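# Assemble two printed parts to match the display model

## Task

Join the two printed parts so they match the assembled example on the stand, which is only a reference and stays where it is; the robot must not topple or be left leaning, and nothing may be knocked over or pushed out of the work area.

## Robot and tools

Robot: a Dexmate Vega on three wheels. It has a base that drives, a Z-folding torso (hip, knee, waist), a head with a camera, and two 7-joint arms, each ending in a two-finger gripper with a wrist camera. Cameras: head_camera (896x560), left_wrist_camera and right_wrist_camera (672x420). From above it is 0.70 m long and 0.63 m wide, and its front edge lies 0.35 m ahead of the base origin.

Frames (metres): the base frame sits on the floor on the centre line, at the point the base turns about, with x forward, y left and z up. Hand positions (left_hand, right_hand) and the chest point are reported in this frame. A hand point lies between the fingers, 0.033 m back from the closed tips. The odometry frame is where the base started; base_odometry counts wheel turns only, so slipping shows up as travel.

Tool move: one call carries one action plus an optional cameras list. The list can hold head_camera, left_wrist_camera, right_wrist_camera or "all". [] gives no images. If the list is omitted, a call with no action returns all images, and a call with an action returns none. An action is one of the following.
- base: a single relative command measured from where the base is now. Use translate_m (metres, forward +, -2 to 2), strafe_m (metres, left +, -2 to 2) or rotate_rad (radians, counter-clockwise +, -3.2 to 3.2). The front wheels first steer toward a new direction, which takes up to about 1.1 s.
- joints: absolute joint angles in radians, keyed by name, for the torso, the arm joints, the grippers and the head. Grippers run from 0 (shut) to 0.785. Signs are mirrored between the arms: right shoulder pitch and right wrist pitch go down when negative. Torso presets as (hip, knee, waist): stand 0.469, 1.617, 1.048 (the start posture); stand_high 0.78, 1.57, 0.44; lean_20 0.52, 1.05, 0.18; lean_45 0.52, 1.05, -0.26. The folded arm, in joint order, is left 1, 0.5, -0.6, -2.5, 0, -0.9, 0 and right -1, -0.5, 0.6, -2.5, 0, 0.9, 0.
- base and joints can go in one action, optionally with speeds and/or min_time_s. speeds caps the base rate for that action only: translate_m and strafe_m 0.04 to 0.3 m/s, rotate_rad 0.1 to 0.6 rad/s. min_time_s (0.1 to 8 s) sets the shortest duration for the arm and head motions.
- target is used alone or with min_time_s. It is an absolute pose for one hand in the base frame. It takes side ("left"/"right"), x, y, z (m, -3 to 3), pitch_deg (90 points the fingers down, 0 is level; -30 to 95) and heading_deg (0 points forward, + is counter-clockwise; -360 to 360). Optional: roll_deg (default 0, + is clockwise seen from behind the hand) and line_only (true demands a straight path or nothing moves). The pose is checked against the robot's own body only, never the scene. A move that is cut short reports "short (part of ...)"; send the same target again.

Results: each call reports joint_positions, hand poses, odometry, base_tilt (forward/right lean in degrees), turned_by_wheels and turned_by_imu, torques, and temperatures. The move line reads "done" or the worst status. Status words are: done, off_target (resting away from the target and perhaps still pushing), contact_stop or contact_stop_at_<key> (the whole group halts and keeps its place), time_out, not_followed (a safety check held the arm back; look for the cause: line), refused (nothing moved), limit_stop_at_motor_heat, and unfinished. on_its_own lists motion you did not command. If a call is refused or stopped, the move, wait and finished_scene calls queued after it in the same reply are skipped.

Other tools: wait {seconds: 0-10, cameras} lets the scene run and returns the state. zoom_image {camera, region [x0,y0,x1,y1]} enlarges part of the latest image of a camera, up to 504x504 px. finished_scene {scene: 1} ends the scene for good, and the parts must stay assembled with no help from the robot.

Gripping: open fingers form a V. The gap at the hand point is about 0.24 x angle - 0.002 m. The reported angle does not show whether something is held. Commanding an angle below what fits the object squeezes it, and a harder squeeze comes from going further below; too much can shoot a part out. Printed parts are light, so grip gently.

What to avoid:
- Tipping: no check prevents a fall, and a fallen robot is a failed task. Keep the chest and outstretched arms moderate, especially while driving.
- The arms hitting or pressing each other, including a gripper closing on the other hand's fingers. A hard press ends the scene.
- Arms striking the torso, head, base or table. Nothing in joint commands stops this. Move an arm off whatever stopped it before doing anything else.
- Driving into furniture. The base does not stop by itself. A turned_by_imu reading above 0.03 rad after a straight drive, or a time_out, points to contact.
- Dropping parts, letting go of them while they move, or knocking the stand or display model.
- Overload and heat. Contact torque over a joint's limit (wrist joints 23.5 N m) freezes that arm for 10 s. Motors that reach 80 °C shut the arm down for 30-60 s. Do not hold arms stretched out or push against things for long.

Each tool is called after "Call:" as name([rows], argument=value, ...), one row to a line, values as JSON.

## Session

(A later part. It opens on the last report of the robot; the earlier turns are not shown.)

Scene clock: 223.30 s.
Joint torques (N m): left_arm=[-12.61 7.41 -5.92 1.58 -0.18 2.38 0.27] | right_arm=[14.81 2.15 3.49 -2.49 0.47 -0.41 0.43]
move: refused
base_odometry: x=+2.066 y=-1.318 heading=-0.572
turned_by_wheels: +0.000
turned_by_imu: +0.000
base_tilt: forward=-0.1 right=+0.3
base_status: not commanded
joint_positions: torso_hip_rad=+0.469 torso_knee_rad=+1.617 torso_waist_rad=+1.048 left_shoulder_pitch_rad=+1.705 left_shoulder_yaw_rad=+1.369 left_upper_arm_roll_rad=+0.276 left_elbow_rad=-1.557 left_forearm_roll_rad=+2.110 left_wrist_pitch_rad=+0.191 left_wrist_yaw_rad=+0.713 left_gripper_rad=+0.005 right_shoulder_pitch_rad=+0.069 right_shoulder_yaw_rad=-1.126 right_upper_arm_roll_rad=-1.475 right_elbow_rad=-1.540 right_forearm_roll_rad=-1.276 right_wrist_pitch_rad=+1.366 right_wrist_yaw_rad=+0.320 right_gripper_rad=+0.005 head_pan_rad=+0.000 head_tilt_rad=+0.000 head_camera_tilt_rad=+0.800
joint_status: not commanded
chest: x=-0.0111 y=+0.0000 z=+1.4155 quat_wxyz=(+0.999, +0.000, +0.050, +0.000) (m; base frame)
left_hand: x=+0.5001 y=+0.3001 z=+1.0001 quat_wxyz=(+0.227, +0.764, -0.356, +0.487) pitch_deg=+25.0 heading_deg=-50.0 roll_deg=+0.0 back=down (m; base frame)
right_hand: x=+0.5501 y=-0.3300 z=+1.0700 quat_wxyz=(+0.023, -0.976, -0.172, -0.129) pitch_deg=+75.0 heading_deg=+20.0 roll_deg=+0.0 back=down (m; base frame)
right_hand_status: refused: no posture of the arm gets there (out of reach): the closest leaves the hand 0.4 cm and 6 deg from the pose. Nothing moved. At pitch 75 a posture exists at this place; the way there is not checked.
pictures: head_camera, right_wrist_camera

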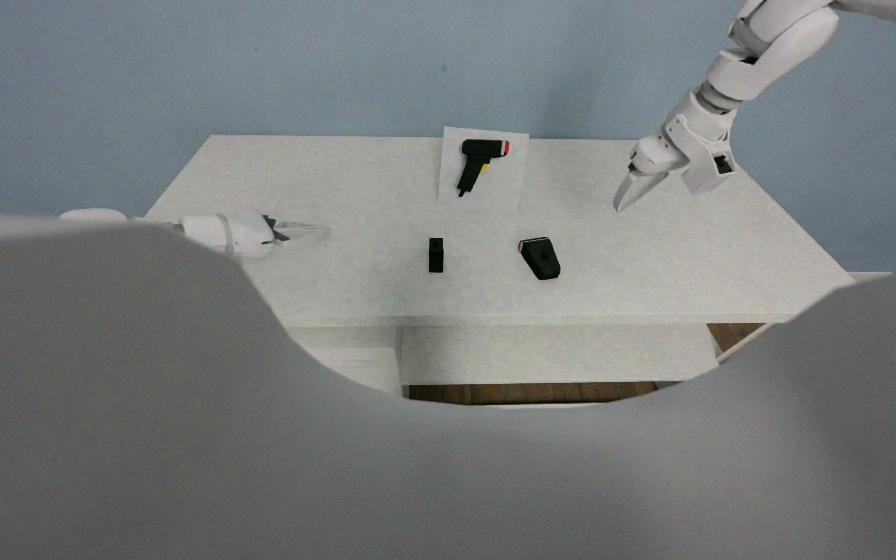

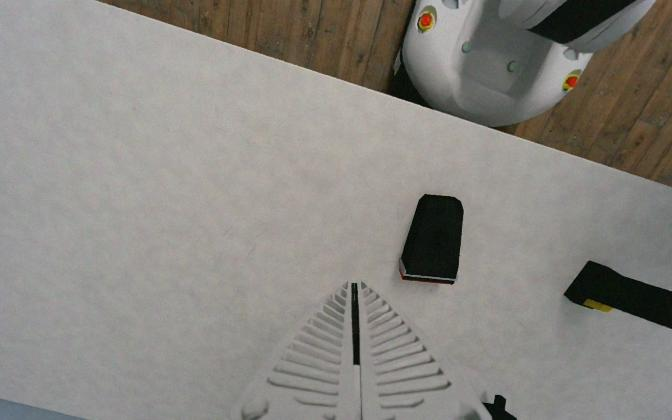

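Call:
move(base={"translate_m": -0.45})

Call:
move(joints={"right_shoulder_pitch_rad": -1.0, "right_shoulder_yaw_rad": -0.15, "right_upper_arm_roll_rad": 0, "right_elbow_rad": -1.6, "right_forearm_roll_rad": 0, "right_wrist_pitch_rad": -1.2, "right_wrist_yaw_rad": 0, "right_gripper_rad": 0.5}, cameras=["all"])

Scene clock: 269.17 s.
Joint torques (N m): left_arm=[-12.31 7.27 -5.66 0.08 -0.19 1.5 0.42] | right_arm=[15.57 1.53 4.39 -2.34 0.28 -0.63 0.44]
move: done
base_odometry: x=+1.687 y=-1.075 heading=-0.572
turned_by_wheels: -0.001
turned_by_imu: -0.002
base_tilt: forward=-0.1 right=+0.2
base_status: done
joint_positions: torso_hip_rad=+0.469 torso_knee_rad=+1.617 torso_waist_rad=+1.048 left_shoulder_pitch_rad=+1.705 left_shoulder_yaw_rad=+1.369 left_upper_arm_roll_rad=+0.276 left_elbow_rad=-1.557 left_forearm_roll_rad=+2.110 left_wrist_pitch_rad=+0.191 left_wrist_yaw_rad=+0.713 left_gripper_rad=+0.005 right_shoulder_pitch_rad=+0.069 right_shoulder_yaw_rad=-1.126 right_upper_arm_roll_rad=-1.475 right_elbow_rad=-1.540 right_forearm_roll_rad=-1.276 right_wrist_pitch_rad=+1.366 right_wrist_yaw_rad=+0.320 right_gripper_rad=+0.005 head_pan_rad=+0.000 head_tilt_rad=+0.000 head_camera_tilt_rad=+0.800
joint_status: not commanded
chest: x=-0.0112 y=+0.0000 z=+1.4155 quat_wxyz=(+0.999, +0.000, +0.050, +0.000) (m; base frame)
left_hand: x=+0.5000 y=+0.3001 z=+1.0001 quat_wxyz=(+0.227, +0.764, -0.356, +0.487) pitch_deg=+25.0 heading_deg=-50.0 roll_deg=+0.0 back=down (m; base frame)
right_hand: x=+0.5501 y=-0.3300 z=+1.0700 quat_wxyz=(+0.023, -0.976, -0.172, -0.129) pitch_deg=+75.0 heading_deg=+20.0 roll_deg=+0.0 back=down (m; base frame)
pictures: none

Scene clock: 278.83 s.
Joint torques (N m): left_arm=[-12.73 10.66 -7.27 -2.01 -0.16 1.27 0.15] | right_arm=[8.13 0.98 2.62 -9.46 0.14 0.29 -0.6]
move: done
base_odometry: x=+1.687 y=-1.075 heading=-0.572
turned_by_wheels: +0.000
turned_by_imu: +0.000
base_tilt: forward=-0.1 right=+0.2
base_status: not commanded
joint_positions: torso_hip_rad=+0.469 torso_knee_rad=+1.617 torso_waist_rad=+1.048 left_shoulder_pitch_rad=+1.705 left_shoulder_yaw_rad=+1.369 left_upper_arm_roll_rad=+0.276 left_elbow_rad=-1.557 left_forearm_roll_rad=+2.110 left_wrist_pitch_rad=+0.191 left_wrist_yaw_rad=+0.713 left_gripper_rad=+0.005 right_shoulder_pitch_rad=-0.998 right_shoulder_yaw_rad=-0.152 right_upper_arm_roll_rad=-0.003 right_elbow_rad=-1.600 right_forearm_roll_rad=-0.003 right_wrist_pitch_rad=-1.196 right_wrist_yaw_rad=+0.001 right_gripper_rad=+0.500 head_pan_rad=+0.000 head_tilt_rad=+0.000 head_camera_tilt_rad=+0.800
joint_status: all done
chest: x=-0.0112 y=+0.0000 z=+1.4155 quat_wxyz=(+0.999, +0.000, +0.050, +0.000) (m; base frame)
left_hand: x=+0.5000 y=+0.3001 z=+1.0001 quat_wxyz=(+0.227, +0.764, -0.356, +0.487) pitch_deg=+25.0 heading_deg=-50.0 roll_deg=+0.0 back=down (m; base frame)
right_hand: x=+0.7342 y=-0.3286 z=+1.0194 quat_wxyz=(+0.423, +0.001, +0.903, -0.077) pitch_deg=+39.0 heading_deg=-10.4 roll_deg=-10.2 back=up (m; base frame)
pictures: head_camera, left_wrist_camera, right_wrist_camera

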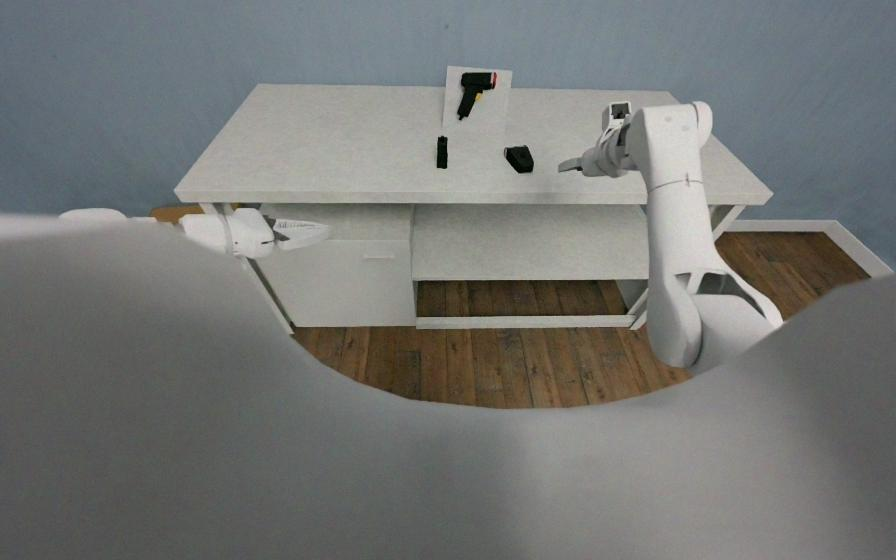

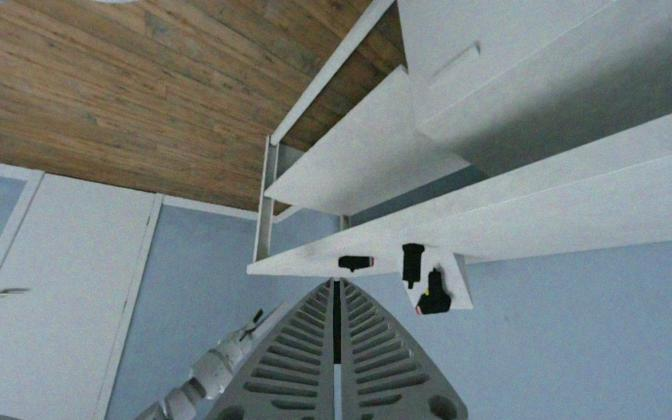

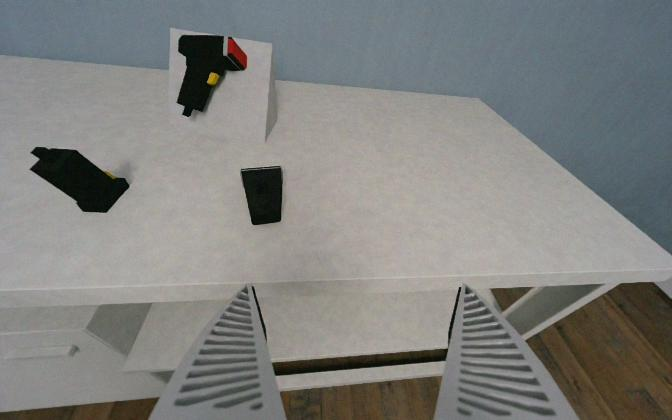

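Call:
zoom_image(camera="right_wrist_camera", region=[150, 20, 300, 130])

Call:
zoom_image(camera="right_wrist_camera", region=[200, 140, 320, 240])

Call:
zoom_image(camera="right_wrist_camera", region=[10, 130, 160, 230])

Call:
zoom_image(camera="left_wrist_camera", region=[320, 220, 480, 320])

Scaled by 3.360 from the camera's 672x420 image, which has a finer 960x600 frame.

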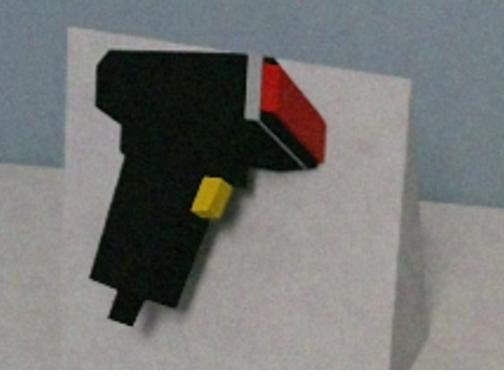

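Scaled by 4.200 from the camera's 672x420 image, which has a finer 960x600 frame.

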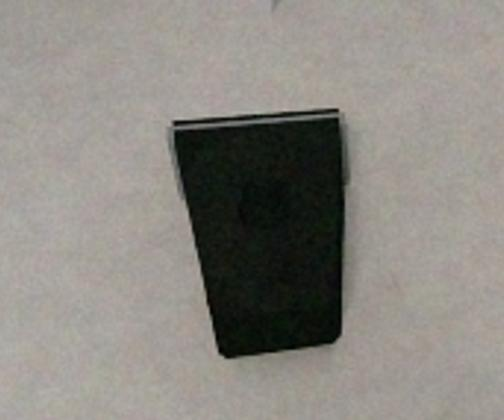

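Scaled by 3.360 from the camera's 672x420 image, which has a finer 960x600 frame.

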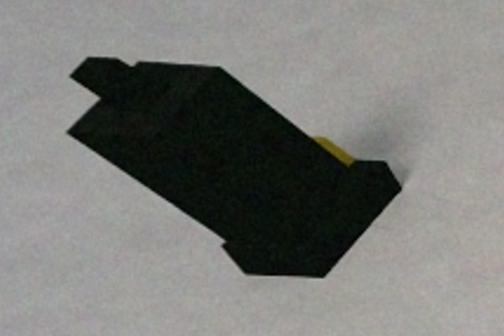

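Scaled by 3.150 from the camera's 672x420 image, which has a finer 960x600 frame.

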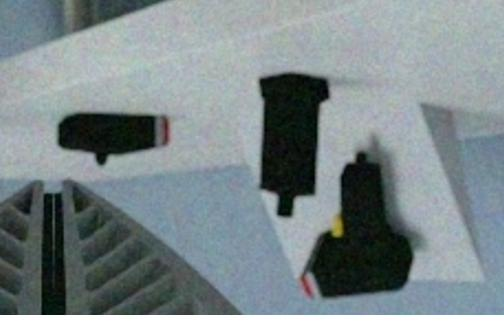

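Call:
move(target={"side": "right", "x": 0.5, "y": -0.1, "z": 1.12, "pitch_deg": 65, "heading_deg": 0})

Call:
move(base={"translate_m": 0.45}, speeds={"translate_m": 0.15}, cameras=["all"])

Scene clock: 301.63 s.
Joint torques (N m): left_arm=[-11.69 8.26 -6.11 0.7 0.38 1.72 0.64] | right_arm=[13.44 -0.98 4.52 -2.87 -0.07 -0.24 0.6]
move: done
base_odometry: x=+1.687 y=-1.075 heading=-0.572
turned_by_wheels: +0.000
turned_by_imu: +0.000
base_tilt: forward=-0.1 right=+0.2
base_status: not commanded
joint_positions: torso_hip_rad=+0.469 torso_knee_rad=+1.617 torso_waist_rad=+1.048 left_shoulder_pitch_rad=+1.705 left_shoulder_yaw_rad=+1.369 left_upper_arm_roll_rad=+0.276 left_elbow_rad=-1.557 left_forearm_roll_rad=+2.110 left_wrist_pitch_rad=+0.191 left_wrist_yaw_rad=+0.713 left_gripper_rad=+0.005 right_shoulder_pitch_rad=+0.249 right_shoulder_yaw_rad=-0.896 right_upper_arm_roll_rad=-1.750 right_elbow_rad=-2.192 right_forearm_roll_rad=-0.434 right_wrist_pitch_rad=+0.208 right_wrist_yaw_rad=+1.345 right_gripper_rad=+0.500 head_pan_rad=+0.000 head_tilt_rad=+0.000 head_camera_tilt_rad=+0.800
joint_status: not commanded
chest: x=-0.0112 y=+0.0000 z=+1.4155 quat_wxyz=(+0.999, +0.000, +0.050, +0.000) (m; base frame)
left_hand: x=+0.5000 y=+0.3001 z=+1.0001 quat_wxyz=(+0.227, +0.764, -0.356, +0.487) pitch_deg=+25.0 heading_deg=-50.0 roll_deg=+0.0 back=down (m; base frame)
right_hand: x=+0.5005 y=-0.0973 z=+1.1205 quat_wxyz=(+0.004, -0.976, +0.001, -0.217) pitch_deg=+65.0 heading_deg=+0.9 roll_deg=+1.1 back=down (m; base frame)
right_hand_status: reached (checked arc [no straight line was possible; over the whole arc the hand travels 1.18 m to end 0.34 m from its start, up to 0.41 m off the straight line; right_upper_arm_roll_rad turns most, 1.75 rad; on the way or at its end the hand turns up to 178 deg from its attitude at the start], planned for 5.8 s): 3 mm and 0.4 deg off.
pictures: none

Scene clock: 305.80 s.
Joint torques (N m): left_arm=[-15.09 5.66 -6.21 -1.34 -0.12 2.43 0.36] | right_arm=[13.72 -0.83 4.39 -2.07 -0.29 0.49 0.64]
move: done
base_odometry: x=+2.066 y=-1.318 heading=-0.573
turned_by_wheels: -0.001
turned_by_imu: +0.002
base_tilt: forward=-0.1 right=+0.2
base_status: done
joint_positions: torso_hip_rad=+0.469 torso_knee_rad=+1.617 torso_waist_rad=+1.048 left_shoulder_pitch_rad=+1.705 left_shoulder_yaw_rad=+1.369 left_upper_arm_roll_rad=+0.276 left_elbow_rad=-1.557 left_forearm_roll_rad=+2.110 left_wrist_pitch_rad=+0.191 left_wrist_yaw_rad=+0.713 left_gripper_rad=+0.005 right_shoulder_pitch_rad=+0.253 right_shoulder_yaw_rad=-0.898 right_upper_arm_roll_rad=-1.754 right_elbow_rad=-2.193 right_forearm_roll_rad=-0.435 right_wrist_pitch_rad=+0.211 right_wrist_yaw_rad=+1.348 right_gripper_rad=+0.500 head_pan_rad=+0.000 head_tilt_rad=+0.000 head_camera_tilt_rad=+0.800
joint_status: not commanded
chest: x=-0.0111 y=+0.0000 z=+1.4155 quat_wxyz=(+0.999, +0.000, +0.050, +0.000) (m; base frame)
left_hand: x=+0.5001 y=+0.3001 z=+1.0000 quat_wxyz=(+0.227, +0.764, -0.356, +0.487) pitch_deg=+25.0 heading_deg=-50.0 roll_deg=+0.0 back=down (m; base frame)
right_hand: x=+0.5001 y=-0.0998 z=+1.1200 quat_wxyz=(+0.000, -0.976, +0.000, -0.216) pitch_deg=+65.0 heading_deg=+0.1 roll_deg=+0.1 back=down (m; base frame)
pictures: head_camera, left_wrist_camera, right_wrist_camera

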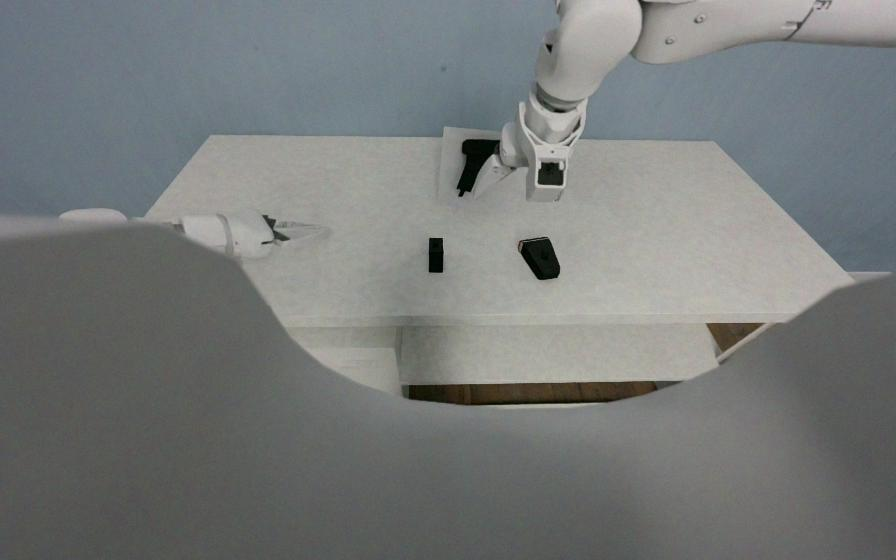

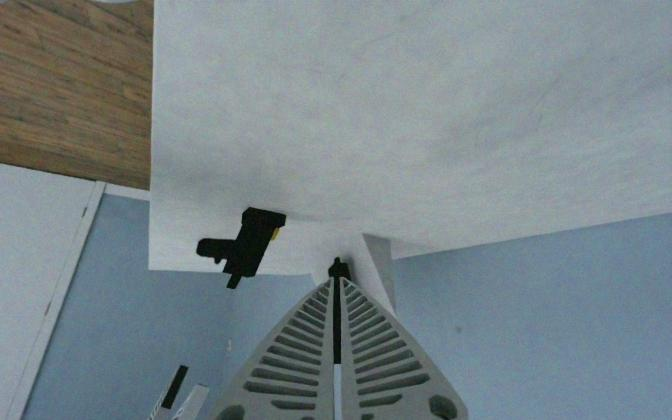

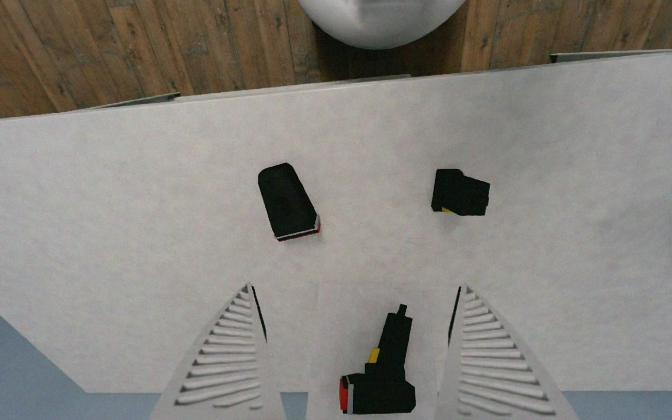

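Call:
move(base={"translate_m": -0.45})

Call:
move(joints={"right_shoulder_pitch_rad": -1.2, "right_shoulder_yaw_rad": 0.0, "right_upper_arm_roll_rad": 0, "right_elbow_rad": -1.7, "right_forearm_roll_rad": 0, "right_wrist_pitch_rad": -1.3, "right_wrist_yaw_rad": 0})

Call:
move(target={"side": "right", "x": 0.5, "y": -0.1, "z": 1.12, "pitch_deg": 60, "heading_deg": 0, "line_only": true})

Scene clock: 323.00 s.
Joint torques (N m): left_arm=[-13.27 6.36 -3.92 0.23 -0.36 1.44 -0.11] | right_arm=[14.44 -1.76 4.46 -1.09 -0.24 -0.85 0.33]
move: done
base_odometry: x=+1.688 y=-1.075 heading=-0.574
turned_by_wheels: -0.001
turned_by_imu: -0.003
base_tilt: forward=-0.2 right=+0.2
base_status: done
joint_positions: torso_hip_rad=+0.469 torso_knee_rad=+1.617 torso_waist_rad=+1.048 left_shoulder_pitch_rad=+1.705 left_shoulder_yaw_rad=+1.369 left_upper_arm_roll_rad=+0.276 left_elbow_rad=-1.557 left_forearm_roll_rad=+2.110 left_wrist_pitch_rad=+0.191 left_wrist_yaw_rad=+0.713 left_gripper_rad=+0.005 right_shoulder_pitch_rad=+0.253 right_shoulder_yaw_rad=-0.898 right_upper_arm_roll_rad=-1.754 right_elbow_rad=-2.193 right_forearm_roll_rad=-0.435 right_wrist_pitch_rad=+0.211 right_wrist_yaw_rad=+1.348 right_gripper_rad=+0.500 head_pan_rad=+0.000 head_tilt_rad=+0.000 head_camera_tilt_rad=+0.800
joint_status: not commanded
chest: x=-0.0112 y=+0.0000 z=+1.4155 quat_wxyz=(+0.999, +0.000, +0.050, +0.000) (m; base frame)
left_hand: x=+0.5000 y=+0.3001 z=+1.0001 quat_wxyz=(+0.227, +0.764, -0.356, +0.487) pitch_deg=+25.0 heading_deg=-50.0 roll_deg=+0.0 back=down (m; base frame)
right_hand: x=+0.5000 y=-0.0998 z=+1.1200 quat_wxyz=(+0.000, -0.976, +0.000, -0.216) pitch_deg=+65.0 heading_deg=+0.1 roll_deg=+0.1 back=down (m; base frame)
pictures: none

Scene clock: 330.13 s.
Joint torques (N m): left_arm=[-12.47 6.99 -5.05 -0.05 -0.09 2.38 0.29] | right_arm=[6.57 1.3 2.23 -5.06 0.11 1.16 -0.75]
move: done
base_odometry: x=+1.688 y=-1.075 heading=-0.574
turned_by_wheels: +0.000
turned_by_imu: +0.000
base_tilt: forward=-0.2 right=+0.2
base_status: not commanded
joint_positions: torso_hip_rad=+0.469 torso_knee_rad=+1.617 torso_waist_rad=+1.048 left_shoulder_pitch_rad=+1.705 left_shoulder_yaw_rad=+1.369 left_upper_arm_roll_rad=+0.276 left_elbow_rad=-1.557 left_forearm_roll_rad=+2.110 left_wrist_pitch_rad=+0.191 left_wrist_yaw_rad=+0.713 left_gripper_rad=+0.005 right_shoulder_pitch_rad=-1.196 right_shoulder_yaw_rad=-0.003 right_upper_arm_roll_rad=-0.005 right_elbow_rad=-1.702 right_forearm_roll_rad=-0.001 right_wrist_pitch_rad=-1.296 right_wrist_yaw_rad=+0.004 right_gripper_rad=+0.500 head_pan_rad=+0.000 head_tilt_rad=+0.000 head_camera_tilt_rad=+0.800
joint_status: all done
chest: x=-0.0112 y=+0.0000 z=+1.4155 quat_wxyz=(+0.999, +0.000, +0.050, +0.000) (m; base frame)
left_hand: x=+0.5000 y=+0.3001 z=+1.0001 quat_wxyz=(+0.227, +0.764, -0.356, +0.487) pitch_deg=+25.0 heading_deg=-50.0 roll_deg=+0.0 back=down (m; base frame)
right_hand: x=+0.6383 y=-0.2283 z=+0.9006 quat_wxyz=(+0.334, -0.003, +0.943, +0.000) pitch_deg=+51.0 heading_deg=+0.2 roll_deg=-0.2 back=up (m; base frame)
pictures: none

Scene clock: 330.43 s.
Joint torques (N m): left_arm=[-14.85 7.61 -6.64 -0.41 -0.52 1.93 0.76] | right_arm=[4.93 2.4 2.06 -6.35 0.08 0.95 -0.45]
move: refused
base_odometry: x=+1.688 y=-1.075 heading=-0.574
turned_by_wheels: +0.000
turned_by_imu: +0.000
base_tilt: forward=-0.1 right=+0.2
base_status: not commanded
joint_positions: torso_hip_rad=+0.469 torso_knee_rad=+1.617 torso_waist_rad=+1.048 left_shoulder_pitch_rad=+1.705 left_shoulder_yaw_rad=+1.369 left_upper_arm_roll_rad=+0.276 left_elbow_rad=-1.557 left_forearm_roll_rad=+2.110 left_wrist_pitch_rad=+0.191 left_wrist_yaw_rad=+0.713 left_gripper_rad=+0.005 right_shoulder_pitch_rad=-1.198 right_shoulder_yaw_rad=-0.001 right_upper_arm_roll_rad=-0.002 right_elbow_rad=-1.701 right_forearm_roll_rad=-0.001 right_wrist_pitch_rad=-1.298 right_wrist_yaw_rad=+0.002 right_gripper_rad=+0.500 head_pan_rad=+0.000 head_tilt_rad=+0.000 head_camera_tilt_rad=+0.800
joint_status: not commanded
chest: x=-0.0112 y=+0.0000 z=+1.4155 quat_wxyz=(+0.999, +0.000, +0.050, +0.000) (m; base frame)
left_hand: x=+0.5000 y=+0.3001 z=+1.0001 quat_wxyz=(+0.227, +0.764, -0.356, +0.487) pitch_deg=+25.0 heading_deg=-50.0 roll_deg=+0.0 back=down (m; base frame)
right_hand: x=+0.6366 y=-0.2288 z=+0.8986 quat_wxyz=(+0.331, -0.002, +0.943, +0.000) pitch_deg=+51.3 heading_deg=+0.1 roll_deg=-0.1 back=up (m; base frame)
right_hand_status: refused: you asked line_only, and the move would not run on a straight line (the straight line was blocked) but on a checked arc of 6.0 s: over the whole arc the hand travels 1.18 m to end 0.29 m from its start, up to 0.38 m off the straight line; right_upper_arm_roll_rad turns most, 1.79 rad; on the way or at its end the hand turns up to 180 deg from its attitude at the start. Nothing moved.
pictures: none

Call:
move(target={"side": "right", "x": 0.60, "y": -0.05, "z": 1.03, "pitch_deg": 50, "heading_deg": 0, "line_only": true})

Call:
move(target={"side": "right", "x": 0.62, "y": 0.0, "z": 1.0, "pitch_deg": 62, "heading_deg": 0, "line_only": true})

Scene clock: 344.60 s.
Joint torques (N m): left_arm=[-15.75 7.21 -8.13 -0.79 -0.35 1.64 0.49] | right_arm=[5.68 2.28 1.97 -5.23 0.33 0.09 -0.43]
move: refused
base_odometry: x=+1.688 y=-1.075 heading=-0.574
turned_by_wheels: +0.000
turned_by_imu: +0.000
base_tilt: forward=-0.1 right=+0.2
base_status: not commanded
joint_positions: torso_hip_rad=+0.469 torso_knee_rad=+1.617 torso_waist_rad=+1.048 left_shoulder_pitch_rad=+1.705 left_shoulder_yaw_rad=+1.369 left_upper_arm_roll_rad=+0.276 left_elbow_rad=-1.557 left_forearm_roll_rad=+2.110 left_wrist_pitch_rad=+0.191 left_wrist_yaw_rad=+0.713 left_gripper_rad=+0.005 right_shoulder_pitch_rad=-1.200 right_shoulder_yaw_rad=+0.000 right_upper_arm_roll_rad=+0.000 right_elbow_rad=-1.700 right_forearm_roll_rad=+0.000 right_wrist_pitch_rad=-1.300 right_wrist_yaw_rad=+0.000 right_gripper_rad=+0.500 head_pan_rad=+0.000 head_tilt_rad=+0.000 head_camera_tilt_rad=+0.800
joint_status: not commanded
chest: x=-0.0112 y=+0.0000 z=+1.4155 quat_wxyz=(+0.999, +0.000, +0.050, +0.000) (m; base frame)
left_hand: x=+0.5000 y=+0.3001 z=+1.0001 quat_wxyz=(+0.227, +0.764, -0.356, +0.487) pitch_deg=+25.0 heading_deg=-50.0 roll_deg=+0.0 back=down (m; base frame)
right_hand: x=+0.6348 y=-0.2294 z=+0.8965 quat_wxyz=(+0.329, +0.000, +0.944, +0.000) pitch_deg=+51.5 heading_deg=+0.0 roll_deg=+0.0 back=up (m; base frame)
right_hand_status: refused: you asked line_only, and the move would not run on a straight line (no straight line was possible) but on a checked arc of 5.3 s: over the whole arc the hand travels 0.92 m to end 0.23 m from its start, up to 0.28 m off the straight line; right_wrist_pitch_rad turns most, 1.59 rad; on the way or at its end the hand turns up to 180 deg from its attitude at the start. Nothing moved.
pictures: none

not run: a stop came earlier in this reply.

Call:
move(target={"side": "right", "x": 0.76, "y": -0.1, "z": 1.05, "pitch_deg": 55, "heading_deg": 0, "line_only": true})

Call:
move(target={"side": "right", "x": 0.78, "y": 0.0, "z": 1.0, "pitch_deg": 65, "heading_deg": 0, "line_only": true})

Scene clock: 356.83 s.
Joint torques (N m): left_arm=[-16.04 6.98 -2.53 1.02 -0.45 3.01 0.68] | right_arm=[19.31 3.56 -0.55 -4.68 0.17 1.26 -0.5]
move: done
base_odometry: x=+1.688 y=-1.075 heading=-0.574
turned_by_wheels: +0.000
turned_by_imu: +0.000
base_tilt: forward=-0.1 right=+0.2
base_status: not commanded
joint_positions: torso_hip_rad=+0.469 torso_knee_rad=+1.617 torso_waist_rad=+1.048 left_shoulder_pitch_rad=+1.705 left_shoulder_yaw_rad=+1.369 left_upper_arm_roll_rad=+0.276 left_elbow_rad=-1.557 left_forearm_roll_rad=+2.110 left_wrist_pitch_rad=+0.191 left_wrist_yaw_rad=+0.713 left_gripper_rad=+0.005 right_shoulder_pitch_rad=-0.458 right_shoulder_yaw_rad=+0.422 right_upper_arm_roll_rad=+0.298 right_elbow_rad=-0.945 right_forearm_roll_rad=-0.432 right_wrist_pitch_rad=-1.287 right_wrist_yaw_rad=-0.083 right_gripper_rad=+0.500 head_pan_rad=+0.000 head_tilt_rad=+0.000 head_camera_tilt_rad=+0.800
joint_status: not commanded
chest: x=-0.0112 y=+0.0000 z=+1.4155 quat_wxyz=(+0.999, +0.000, +0.050, +0.000) (m; base frame)
left_hand: x=+0.5000 y=+0.3001 z=+1.0001 quat_wxyz=(+0.227, +0.764, -0.356, +0.487) pitch_deg=+25.0 heading_deg=-50.0 roll_deg=+0.0 back=down (m; base frame)
right_hand: x=+0.7597 y=-0.1008 z=+1.0493 quat_wxyz=(+0.301, +0.000, +0.954, +0.000) pitch_deg=+55.0 heading_deg=+0.0 roll_deg=+0.0 back=up (m; base frame)
right_hand_status: reached (straight line, planned for 3.9 s): 1 mm and 0.0 deg off.
pictures: none

Scene clock: 357.13 s.
Joint torques (N m): left_arm=[-13.22 6.58 -6.88 0.29 -0.37 2.6 0.02] | right_arm=[20.77 5.32 0.11 -4.28 0.34 0.68 -0.54]
move: refused
base_odometry: x=+1.688 y=-1.075 heading=-0.574
turned_by_wheels: +0.000
turned_by_imu: +0.000
base_tilt: forward=-0.1 right=+0.2
base_status: not commanded
joint_positions: torso_hip_rad=+0.469 torso_knee_rad=+1.617 torso_waist_rad=+1.048 left_shoulder_pitch_rad=+1.705 left_shoulder_yaw_rad=+1.369 left_upper_arm_roll_rad=+0.276 left_elbow_rad=-1.557 left_forearm_roll_rad=+2.110 left_wrist_pitch_rad=+0.191 left_wrist_yaw_rad=+0.713 left_gripper_rad=+0.005 right_shoulder_pitch_rad=-0.457 right_shoulder_yaw_rad=+0.423 right_upper_arm_roll_rad=+0.299 right_elbow_rad=-0.943 right_forearm_roll_rad=-0.431 right_wrist_pitch_rad=-1.287 right_wrist_yaw_rad=-0.084 right_gripper_rad=+0.500 head_pan_rad=+0.000 head_tilt_rad=+0.000 head_camera_tilt_rad=+0.800
joint_status: not commanded
chest: x=-0.0112 y=+0.0000 z=+1.4155 quat_wxyz=(+0.999, +0.000, +0.050, +0.000) (m; base frame)
left_hand: x=+0.5000 y=+0.3001 z=+1.0001 quat_wxyz=(+0.227, +0.764, -0.356, +0.487) pitch_deg=+25.0 heading_deg=-50.0 roll_deg=+0.0 back=down (m; base frame)
right_hand: x=+0.7598 y=-0.1005 z=+1.0496 quat_wxyz=(+0.301, +0.000, +0.954, +0.000) pitch_deg=+55.0 heading_deg=+0.0 roll_deg=+0.0 back=up (m; base frame)
right_hand_status: refused: no posture of the arm gets there (out of reach): the closest leaves the hand 6.7 cm and 2 deg from the pose. Nothing moved. At pitch 35 a posture exists at this place; the way there is not checked.
pictures: none

Call:
move(base={"strafe_m": 0.16})

Call:
move(target={"side": "right", "x": 0.70, "y": -0.2, "z": 1.05, "pitch_deg": 50, "heading_deg": 0, "line_only": true})

Call:
move(base={"translate_m": 0.2}, speeds={"translate_m": 0.15}, cameras=["all"])

Scene clock: 376.97 s.
Joint torques (N m): left_arm=[-11.41 6.38 -6.47 -1.27 0.05 1.52 0.37] | right_arm=[18.34 4.8 -0.7 -4.79 0.14 0.21 -0.41]
move: done
base_odometry: x=+1.775 y=-0.940 heading=-0.575
turned_by_wheels: -0.002
turned_by_imu: -0.006
base_tilt: forward=-0.1 right=+0.2
base_status: done
joint_positions: torso_hip_rad=+0.469 torso_knee_rad=+1.617 torso_waist_rad=+1.048 left_shoulder_pitch_rad=+1.705 left_shoulder_yaw_rad=+1.369 left_upper_arm_roll_rad=+0.276 left_elbow_rad=-1.557 left_forearm_roll_rad=+2.110 left_wrist_pitch_rad=+0.191 left_wrist_yaw_rad=+0.713 left_gripper_rad=+0.005 right_shoulder_pitch_rad=-0.455 right_shoulder_yaw_rad=+0.423 right_upper_arm_roll_rad=+0.300 right_elbow_rad=-0.941 right_forearm_roll_rad=-0.430 right_wrist_pitch_rad=-1.286 right_wrist_yaw_rad=-0.086 right_gripper_rad=+0.500 head_pan_rad=+0.000 head_tilt_rad=+0.000 head_camera_tilt_rad=+0.800
joint_status: not commanded
chest: x=-0.0112 y=+0.0000 z=+1.4155 quat_wxyz=(+0.999, +0.000, +0.050, +0.000) (m; base frame)
left_hand: x=+0.5000 y=+0.3001 z=+1.0001 quat_wxyz=(+0.227, +0.764, -0.356, +0.487) pitch_deg=+25.0 heading_deg=-50.0 roll_deg=+0.0 back=down (m; base frame)
right_hand: x=+0.7600 y=-0.1001 z=+1.0499 quat_wxyz=(+0.301, +0.000, +0.954, +0.000) pitch_deg=+55.0 heading_deg=+0.0 roll_deg=+0.0 back=up (m; base frame)
pictures: none

Scene clock: 377.27 s.
Joint torques (N m): left_arm=[-13.41 5.34 -5.15 -0.08 -0.04 2.31 0.28] | right_arm=[17.73 4.41 -0.4 -4.95 0.31 1.02 -0.38]
move: refused
base_odometry: x=+1.775 y=-0.940 heading=-0.575
turned_by_wheels: +0.000
turned_by_imu: +0.000
base_tilt: forward=-0.1 right=+0.2
base_status: not commanded
joint_positions: torso_hip_rad=+0.469 torso_knee_rad=+1.617 torso_waist_rad=+1.048 left_shoulder_pitch_rad=+1.705 left_shoulder_yaw_rad=+1.369 left_upper_arm_roll_rad=+0.276 left_elbow_rad=-1.557 left_forearm_roll_rad=+2.110 left_wrist_pitch_rad=+0.191 left_wrist_yaw_rad=+0.713 left_gripper_rad=+0.005 right_shoulder_pitch_rad=-0.455 right_shoulder_yaw_rad=+0.423 right_upper_arm_roll_rad=+0.300 right_elbow_rad=-0.941 right_forearm_roll_rad=-0.430 right_wrist_pitch_rad=-1.286 right_wrist_yaw_rad=-0.086 right_gripper_rad=+0.500 head_pan_rad=+0.000 head_tilt_rad=+0.000 head_camera_tilt_rad=+0.800
joint_status: not commanded
chest: x=-0.0112 y=+0.0000 z=+1.4155 quat_wxyz=(+0.999, +0.000, +0.050, +0.000) (m; base frame)
left_hand: x=+0.5000 y=+0.3001 z=+1.0001 quat_wxyz=(+0.227, +0.764, -0.356, +0.487) pitch_deg=+25.0 heading_deg=-50.0 roll_deg=+0.0 back=down (m; base frame)
right_hand: x=+0.7600 y=-0.1001 z=+1.0499 quat_wxyz=(+0.301, +0.000, +0.954, +0.000) pitch_deg=+55.0 heading_deg=+0.0 roll_deg=+0.0 back=up (m; base frame)
right_hand_status: refused: you asked line_only, and the move would not run on a straight line (no straight line was possible) but on a checked arc of 3.1 s: over the whole arc the hand travels 0.12 m to end 0.12 m from its start, up to 0.02 m off the straight line; right_wrist_yaw_rad turns most, 0.89 rad; on the way or at its end the hand turns up to 5 deg from its attitude at the start. Nothing moved.
pictures: none

not run: a stop came earlier in this reply.

Call:
move(base={"translate_m": 0.2}, speeds={"translate_m": 0.15}, cameras=["all"])

Call:
zoom_image(camera="right_wrist_camera", region=[200, 60, 560, 300])

Scene clock: 386.97 s.
Joint torques (N m): left_arm=[-12.28 7.13 -8.18 0.93 -0.39 3.07 0.62] | right_arm=[18.55 3.92 -0.45 -4.87 0.11 0.39 -0.35]
move: done
base_odometry: x=+1.943 y=-1.048 heading=-0.576
turned_by_wheels: -0.001
turned_by_imu: +0.001
base_tilt: forward=-0.1 right=+0.2
base_status: done
joint_positions: torso_hip_rad=+0.469 torso_knee_rad=+1.617 torso_waist_rad=+1.048 left_shoulder_pitch_rad=+1.705 left_shoulder_yaw_rad=+1.369 left_upper_arm_roll_rad=+0.276 left_elbow_rad=-1.557 left_forearm_roll_rad=+2.110 left_wrist_pitch_rad=+0.191 left_wrist_yaw_rad=+0.713 left_gripper_rad=+0.005 right_shoulder_pitch_rad=-0.455 right_shoulder_yaw_rad=+0.423 right_upper_arm_roll_rad=+0.300 right_elbow_rad=-0.941 right_forearm_roll_rad=-0.430 right_wrist_pitch_rad=-1.286 right_wrist_yaw_rad=-0.086 right_gripper_rad=+0.500 head_pan_rad=+0.000 head_tilt_rad=+0.000 head_camera_tilt_rad=+0.800
joint_status: not commanded
chest: x=-0.0111 y=+0.0000 z=+1.4155 quat_wxyz=(+0.999, +0.000, +0.050, +0.000) (m; base frame)
left_hand: x=+0.5001 y=+0.3001 z=+1.0000 quat_wxyz=(+0.227, +0.764, -0.356, +0.487) pitch_deg=+25.0 heading_deg=-50.0 roll_deg=+0.0 back=down (m; base frame)
right_hand: x=+0.7600 y=-0.1001 z=+1.0499 quat_wxyz=(+0.301, +0.000, +0.954, +0.000) pitch_deg=+55.0 heading_deg=+0.0 roll_deg=+0.0 back=up (m; base frame)
pictures: head_camera, left_wrist_camera, right_wrist_camera

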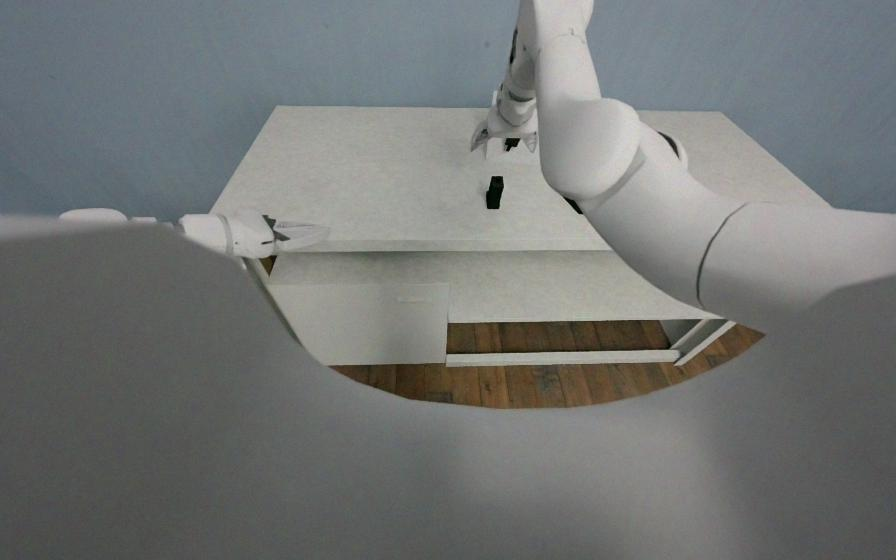

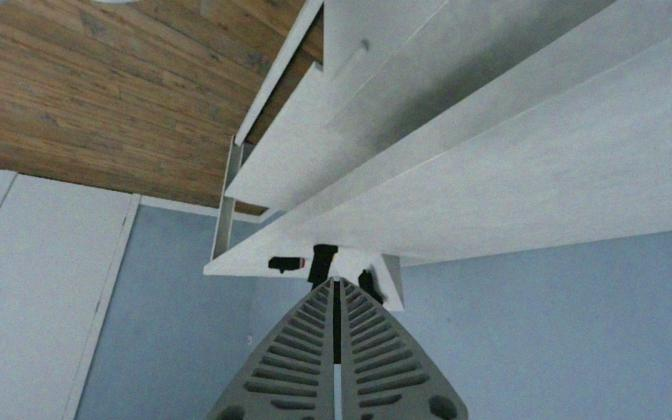

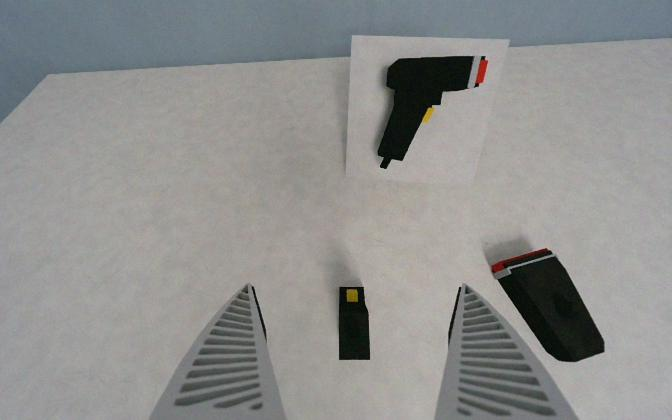

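Scaled by 1.400 from the camera's 672x420 image, which has a finer 960x600 frame.

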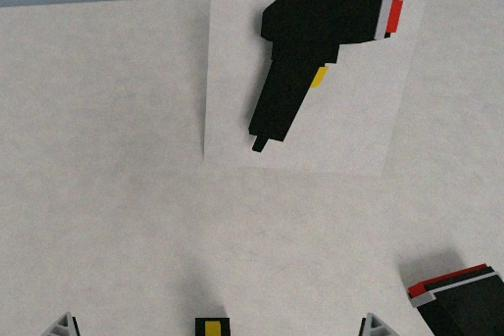

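Call:
move(target={"side": "left", "x": 0.72, "y": 0.2, "z": 1.0, "pitch_deg": 15, "heading_deg": -85}, cameras=["all"])

Scene clock: 407.80 s.
Joint torques (N m): left_arm=[-13.01 9.5 -6.59 -0.45 0 1.94 0.44] | right_arm=[19.34 4.17 -0.58 -4.75 0.12 0.59 -0.34]
move: refused
base_odometry: x=+1.943 y=-1.048 heading=-0.576
turned_by_wheels: +0.000
turned_by_imu: +0.000
base_tilt: forward=-0.1 right=+0.2
base_status: not commanded
joint_positions: torso_hip_rad=+0.469 torso_knee_rad=+1.617 torso_waist_rad=+1.048 left_shoulder_pitch_rad=+1.705 left_shoulder_yaw_rad=+1.369 left_upper_arm_roll_rad=+0.276 left_elbow_rad=-1.557 left_forearm_roll_rad=+2.110 left_wrist_pitch_rad=+0.191 left_wrist_yaw_rad=+0.713 left_gripper_rad=+0.005 right_shoulder_pitch_rad=-0.455 right_shoulder_yaw_rad=+0.423 right_upper_arm_roll_rad=+0.300 right_elbow_rad=-0.941 right_forearm_roll_rad=-0.430 right_wrist_pitch_rad=-1.286 right_wrist_yaw_rad=-0.086 right_gripper_rad=+0.500 head_pan_rad=+0.000 head_tilt_rad=+0.000 head_camera_tilt_rad=+0.800
joint_status: not commanded
chest: x=-0.0111 y=+0.0000 z=+1.4155 quat_wxyz=(+0.999, +0.000, +0.050, +0.000) (m; base frame)
left_hand: x=+0.5001 y=+0.3001 z=+1.0000 quat_wxyz=(+0.227, +0.764, -0.356, +0.487) pitch_deg=+25.0 heading_deg=-50.0 roll_deg=+0.0 back=down (m; base frame)
left_hand_status: refused: no posture of the arm gets there (left_wrist_yaw_rad at its limit): the closest leaves the hand 6.3 cm and 33 deg from the pose. Nothing moved.
right_hand: x=+0.7600 y=-0.1001 z=+1.0499 quat_wxyz=(+0.301, +0.000, +0.954, +0.000) pitch_deg=+55.0 heading_deg=+0.0 roll_deg=+0.0 back=up (m; base frame)
pictures: head_camera, left_wrist_camera, right_wrist_camera

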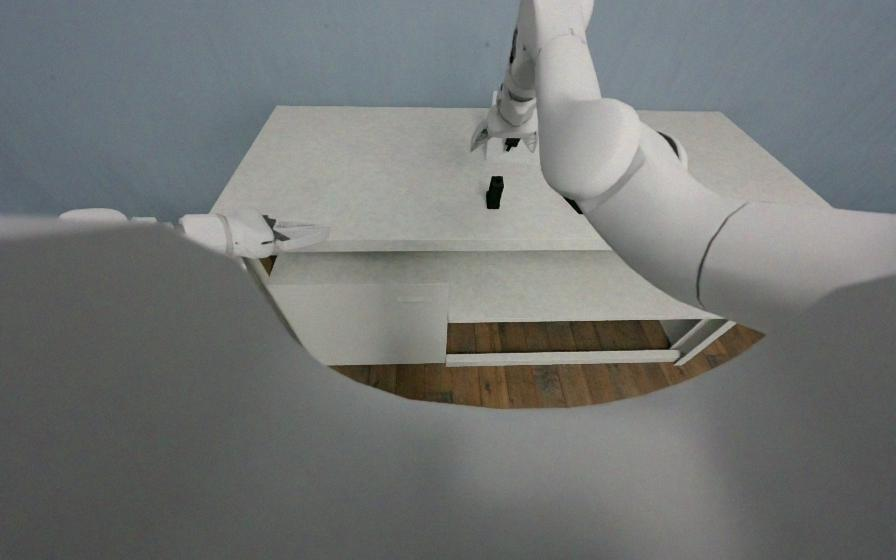

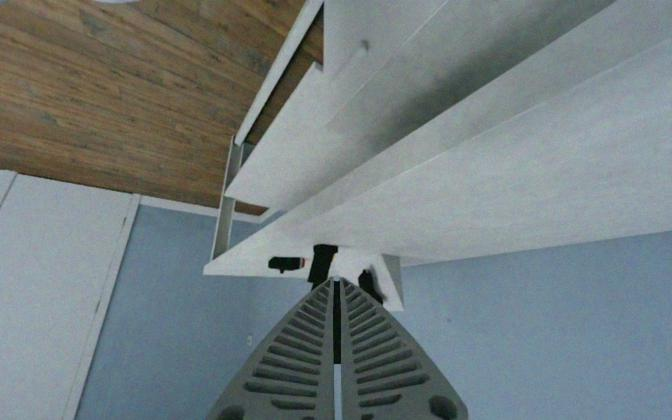

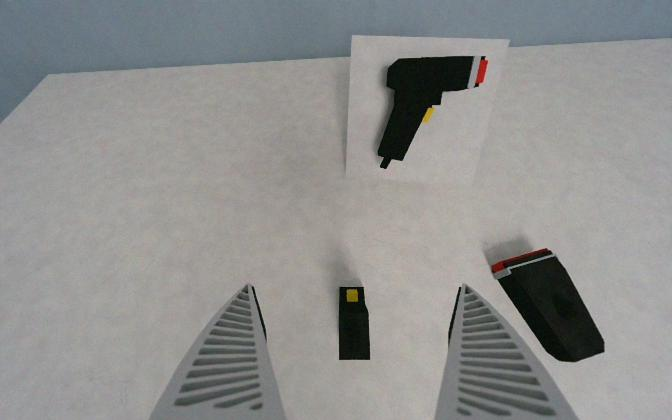

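Call:
move(target={"side": "left", "x": 0.66, "y": 0.25, "z": 0.98, "pitch_deg": 10, "heading_deg": -65}, cameras=["left_wrist_camera"])

Scene clock: 413.63 s.
Joint torques (N m): left_arm=[-13.84 7.48 -4.72 -0.51 -0.57 2.48 0.55] | right_arm=[19.4 3.56 -0.2 -4.75 -0.01 0.89 -0.44]
move: refused
base_odometry: x=+1.943 y=-1.048 heading=-0.576
turned_by_wheels: +0.000
turned_by_imu: +0.000
base_tilt: forward=-0.1 right=+0.2
base_status: not commanded
joint_positions: torso_hip_rad=+0.469 torso_knee_rad=+1.617 torso_waist_rad=+1.048 left_shoulder_pitch_rad=+1.705 left_shoulder_yaw_rad=+1.369 left_upper_arm_roll_rad=+0.276 left_elbow_rad=-1.557 left_forearm_roll_rad=+2.110 left_wrist_pitch_rad=+0.191 left_wrist_yaw_rad=+0.713 left_gripper_rad=+0.005 right_shoulder_pitch_rad=-0.455 right_shoulder_yaw_rad=+0.423 right_upper_arm_roll_rad=+0.300 right_elbow_rad=-0.941 right_forearm_roll_rad=-0.430 right_wrist_pitch_rad=-1.286 right_wrist_yaw_rad=-0.086 right_gripper_rad=+0.500 head_pan_rad=+0.000 head_tilt_rad=+0.000 head_camera_tilt_rad=+0.800
joint_status: not commanded
chest: x=-0.0111 y=+0.0000 z=+1.4155 quat_wxyz=(+0.999, +0.000, +0.050, +0.000) (m; base frame)
left_hand: x=+0.5001 y=+0.3001 z=+1.0000 quat_wxyz=(+0.227, +0.764, -0.356, +0.487) pitch_deg=+25.0 heading_deg=-50.0 roll_deg=+0.0 back=down (m; base frame)
left_hand_status: refused: no posture of the arm gets there (out of reach): the closest leaves the hand 3.9 cm and 19 deg from the pose. Nothing moved.
right_hand: x=+0.7600 y=-0.1001 z=+1.0499 quat_wxyz=(+0.301, +0.000, +0.954, +0.000) pitch_deg=+55.0 heading_deg=+0.0 roll_deg=+0.0 back=up (m; base frame)
pictures: left_wrist_camera

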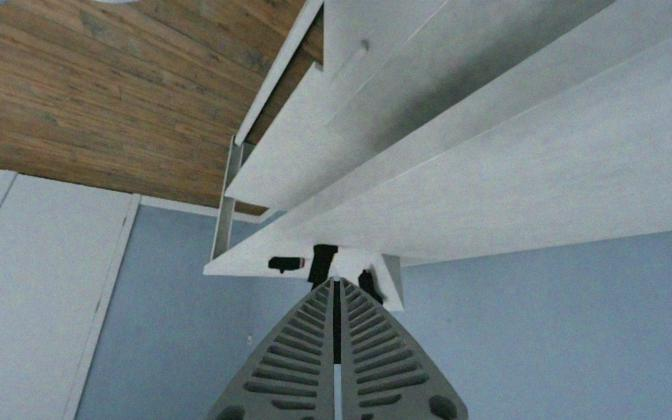

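Call:
zoom_image(camera="right_wrist_camera", region=[310, 260, 400, 380])

Call:
zoom_image(camera="head_camera", region=[470, 160, 530, 220])

Call:
zoom_image(camera="left_wrist_camera", region=[250, 230, 410, 320])

This scene's latest camera images include none from right_wrist_camera. They are from: left_wrist_camera. right_wrist_camera's image comes with the result of a call that names it in "cameras".

This scene's latest camera images include none from head_camera. They are from: left_wrist_camera. head_camera's image comes with the result of a call that names it in "cameras".

Scaled by 3.150 from the camera's 672x420 image, which has a finer 960x600 frame.

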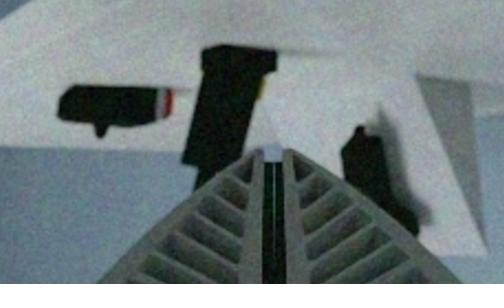

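Call:
wait(seconds=0, cameras=["all"])

Call:
zoom_image(camera="right_wrist_camera", region=[310, 260, 400, 380])

Call:
zoom_image(camera="head_camera", region=[460, 120, 560, 220])

Call:
zoom_image(camera="right_wrist_camera", region=[470, 230, 620, 380])

Scene clock: 430.23 s.
Joint torques (N m): left_arm=[-10.1 6.35 -7.25 -1.2 -0.61 1.91 0.16] | right_arm=[18.22 3.77 -0.38 -4.58 0 1.73 -0.09]
base_odometry: x=+1.943 y=-1.048 heading=-0.576
turned_by_wheels: +0.000
turned_by_imu: +0.000
base_tilt: forward=-0.1 right=+0.2
base_status: not commanded
joint_positions: torso_hip_rad=+0.469 torso_knee_rad=+1.617 torso_waist_rad=+1.048 left_shoulder_pitch_rad=+1.705 left_shoulder_yaw_rad=+1.369 left_upper_arm_roll_rad=+0.276 left_elbow_rad=-1.557 left_forearm_roll_rad=+2.110 left_wrist_pitch_rad=+0.191 left_wrist_yaw_rad=+0.713 left_gripper_rad=+0.005 right_shoulder_pitch_rad=-0.455 right_shoulder_yaw_rad=+0.423 right_upper_arm_roll_rad=+0.300 right_elbow_rad=-0.941 right_forearm_roll_rad=-0.430 right_wrist_pitch_rad=-1.286 right_wrist_yaw_rad=-0.086 right_gripper_rad=+0.500 head_pan_rad=+0.000 head_tilt_rad=+0.000 head_camera_tilt_rad=+0.800
joint_status: not commanded
chest: x=-0.0111 y=+0.0000 z=+1.4155 quat_wxyz=(+0.999, +0.000, +0.050, +0.000) (m; base frame)
left_hand: x=+0.5001 y=+0.3001 z=+1.0000 quat_wxyz=(+0.227, +0.764, -0.356, +0.487) pitch_deg=+25.0 heading_deg=-50.0 roll_deg=+0.0 back=down (m; base frame)
right_hand: x=+0.7600 y=-0.1001 z=+1.0499 quat_wxyz=(+0.301, +0.000, +0.954, +0.000) pitch_deg=+55.0 heading_deg=+0.0 roll_deg=+0.0 back=up (m; base frame)
pictures: head_camera, left_wrist_camera, right_wrist_camera

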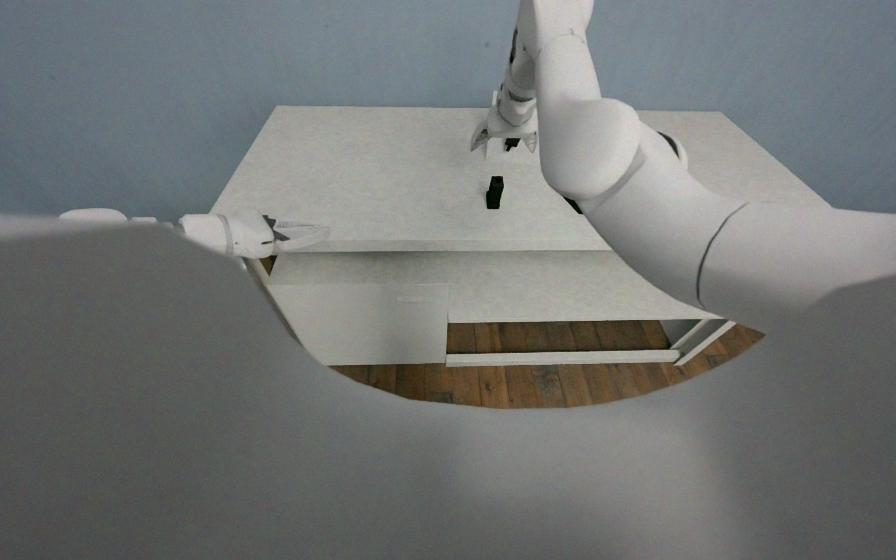

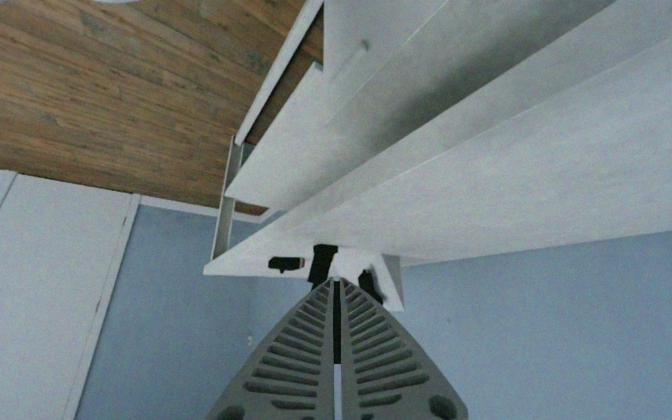

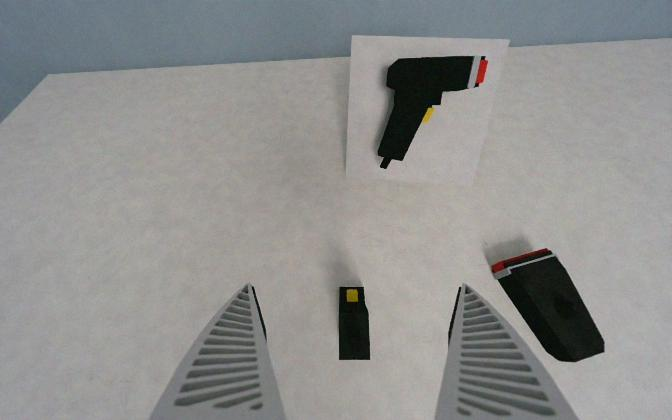

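Scaled by 4.200 from the camera's 672x420 image, which has a finer 960x600 frame.

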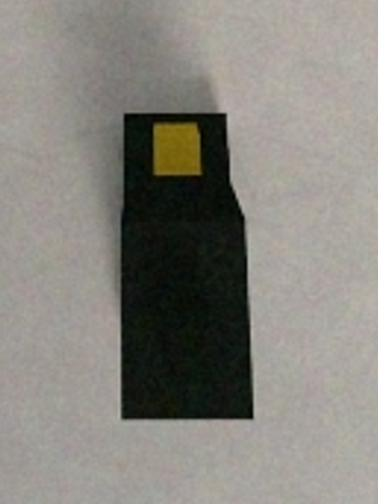

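Scaled by 5.040 from the camera's 896x560 image, which has a finer 960x600 frame.

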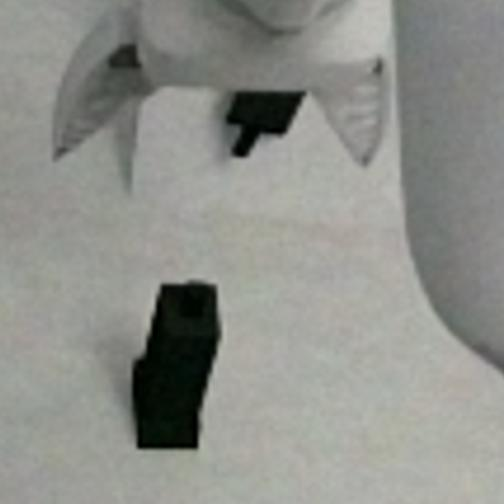

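Scaled by 3.360 from the camera's 672x420 image, which has a finer 960x600 frame.

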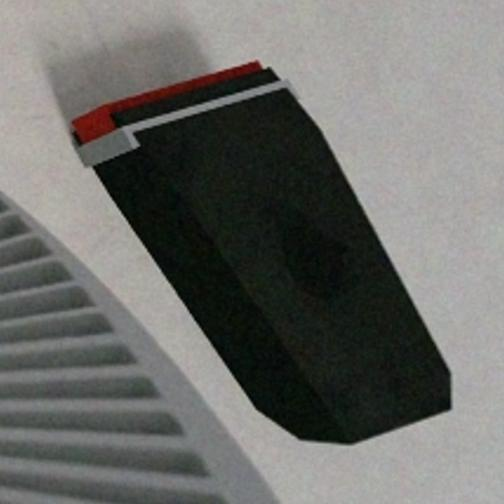

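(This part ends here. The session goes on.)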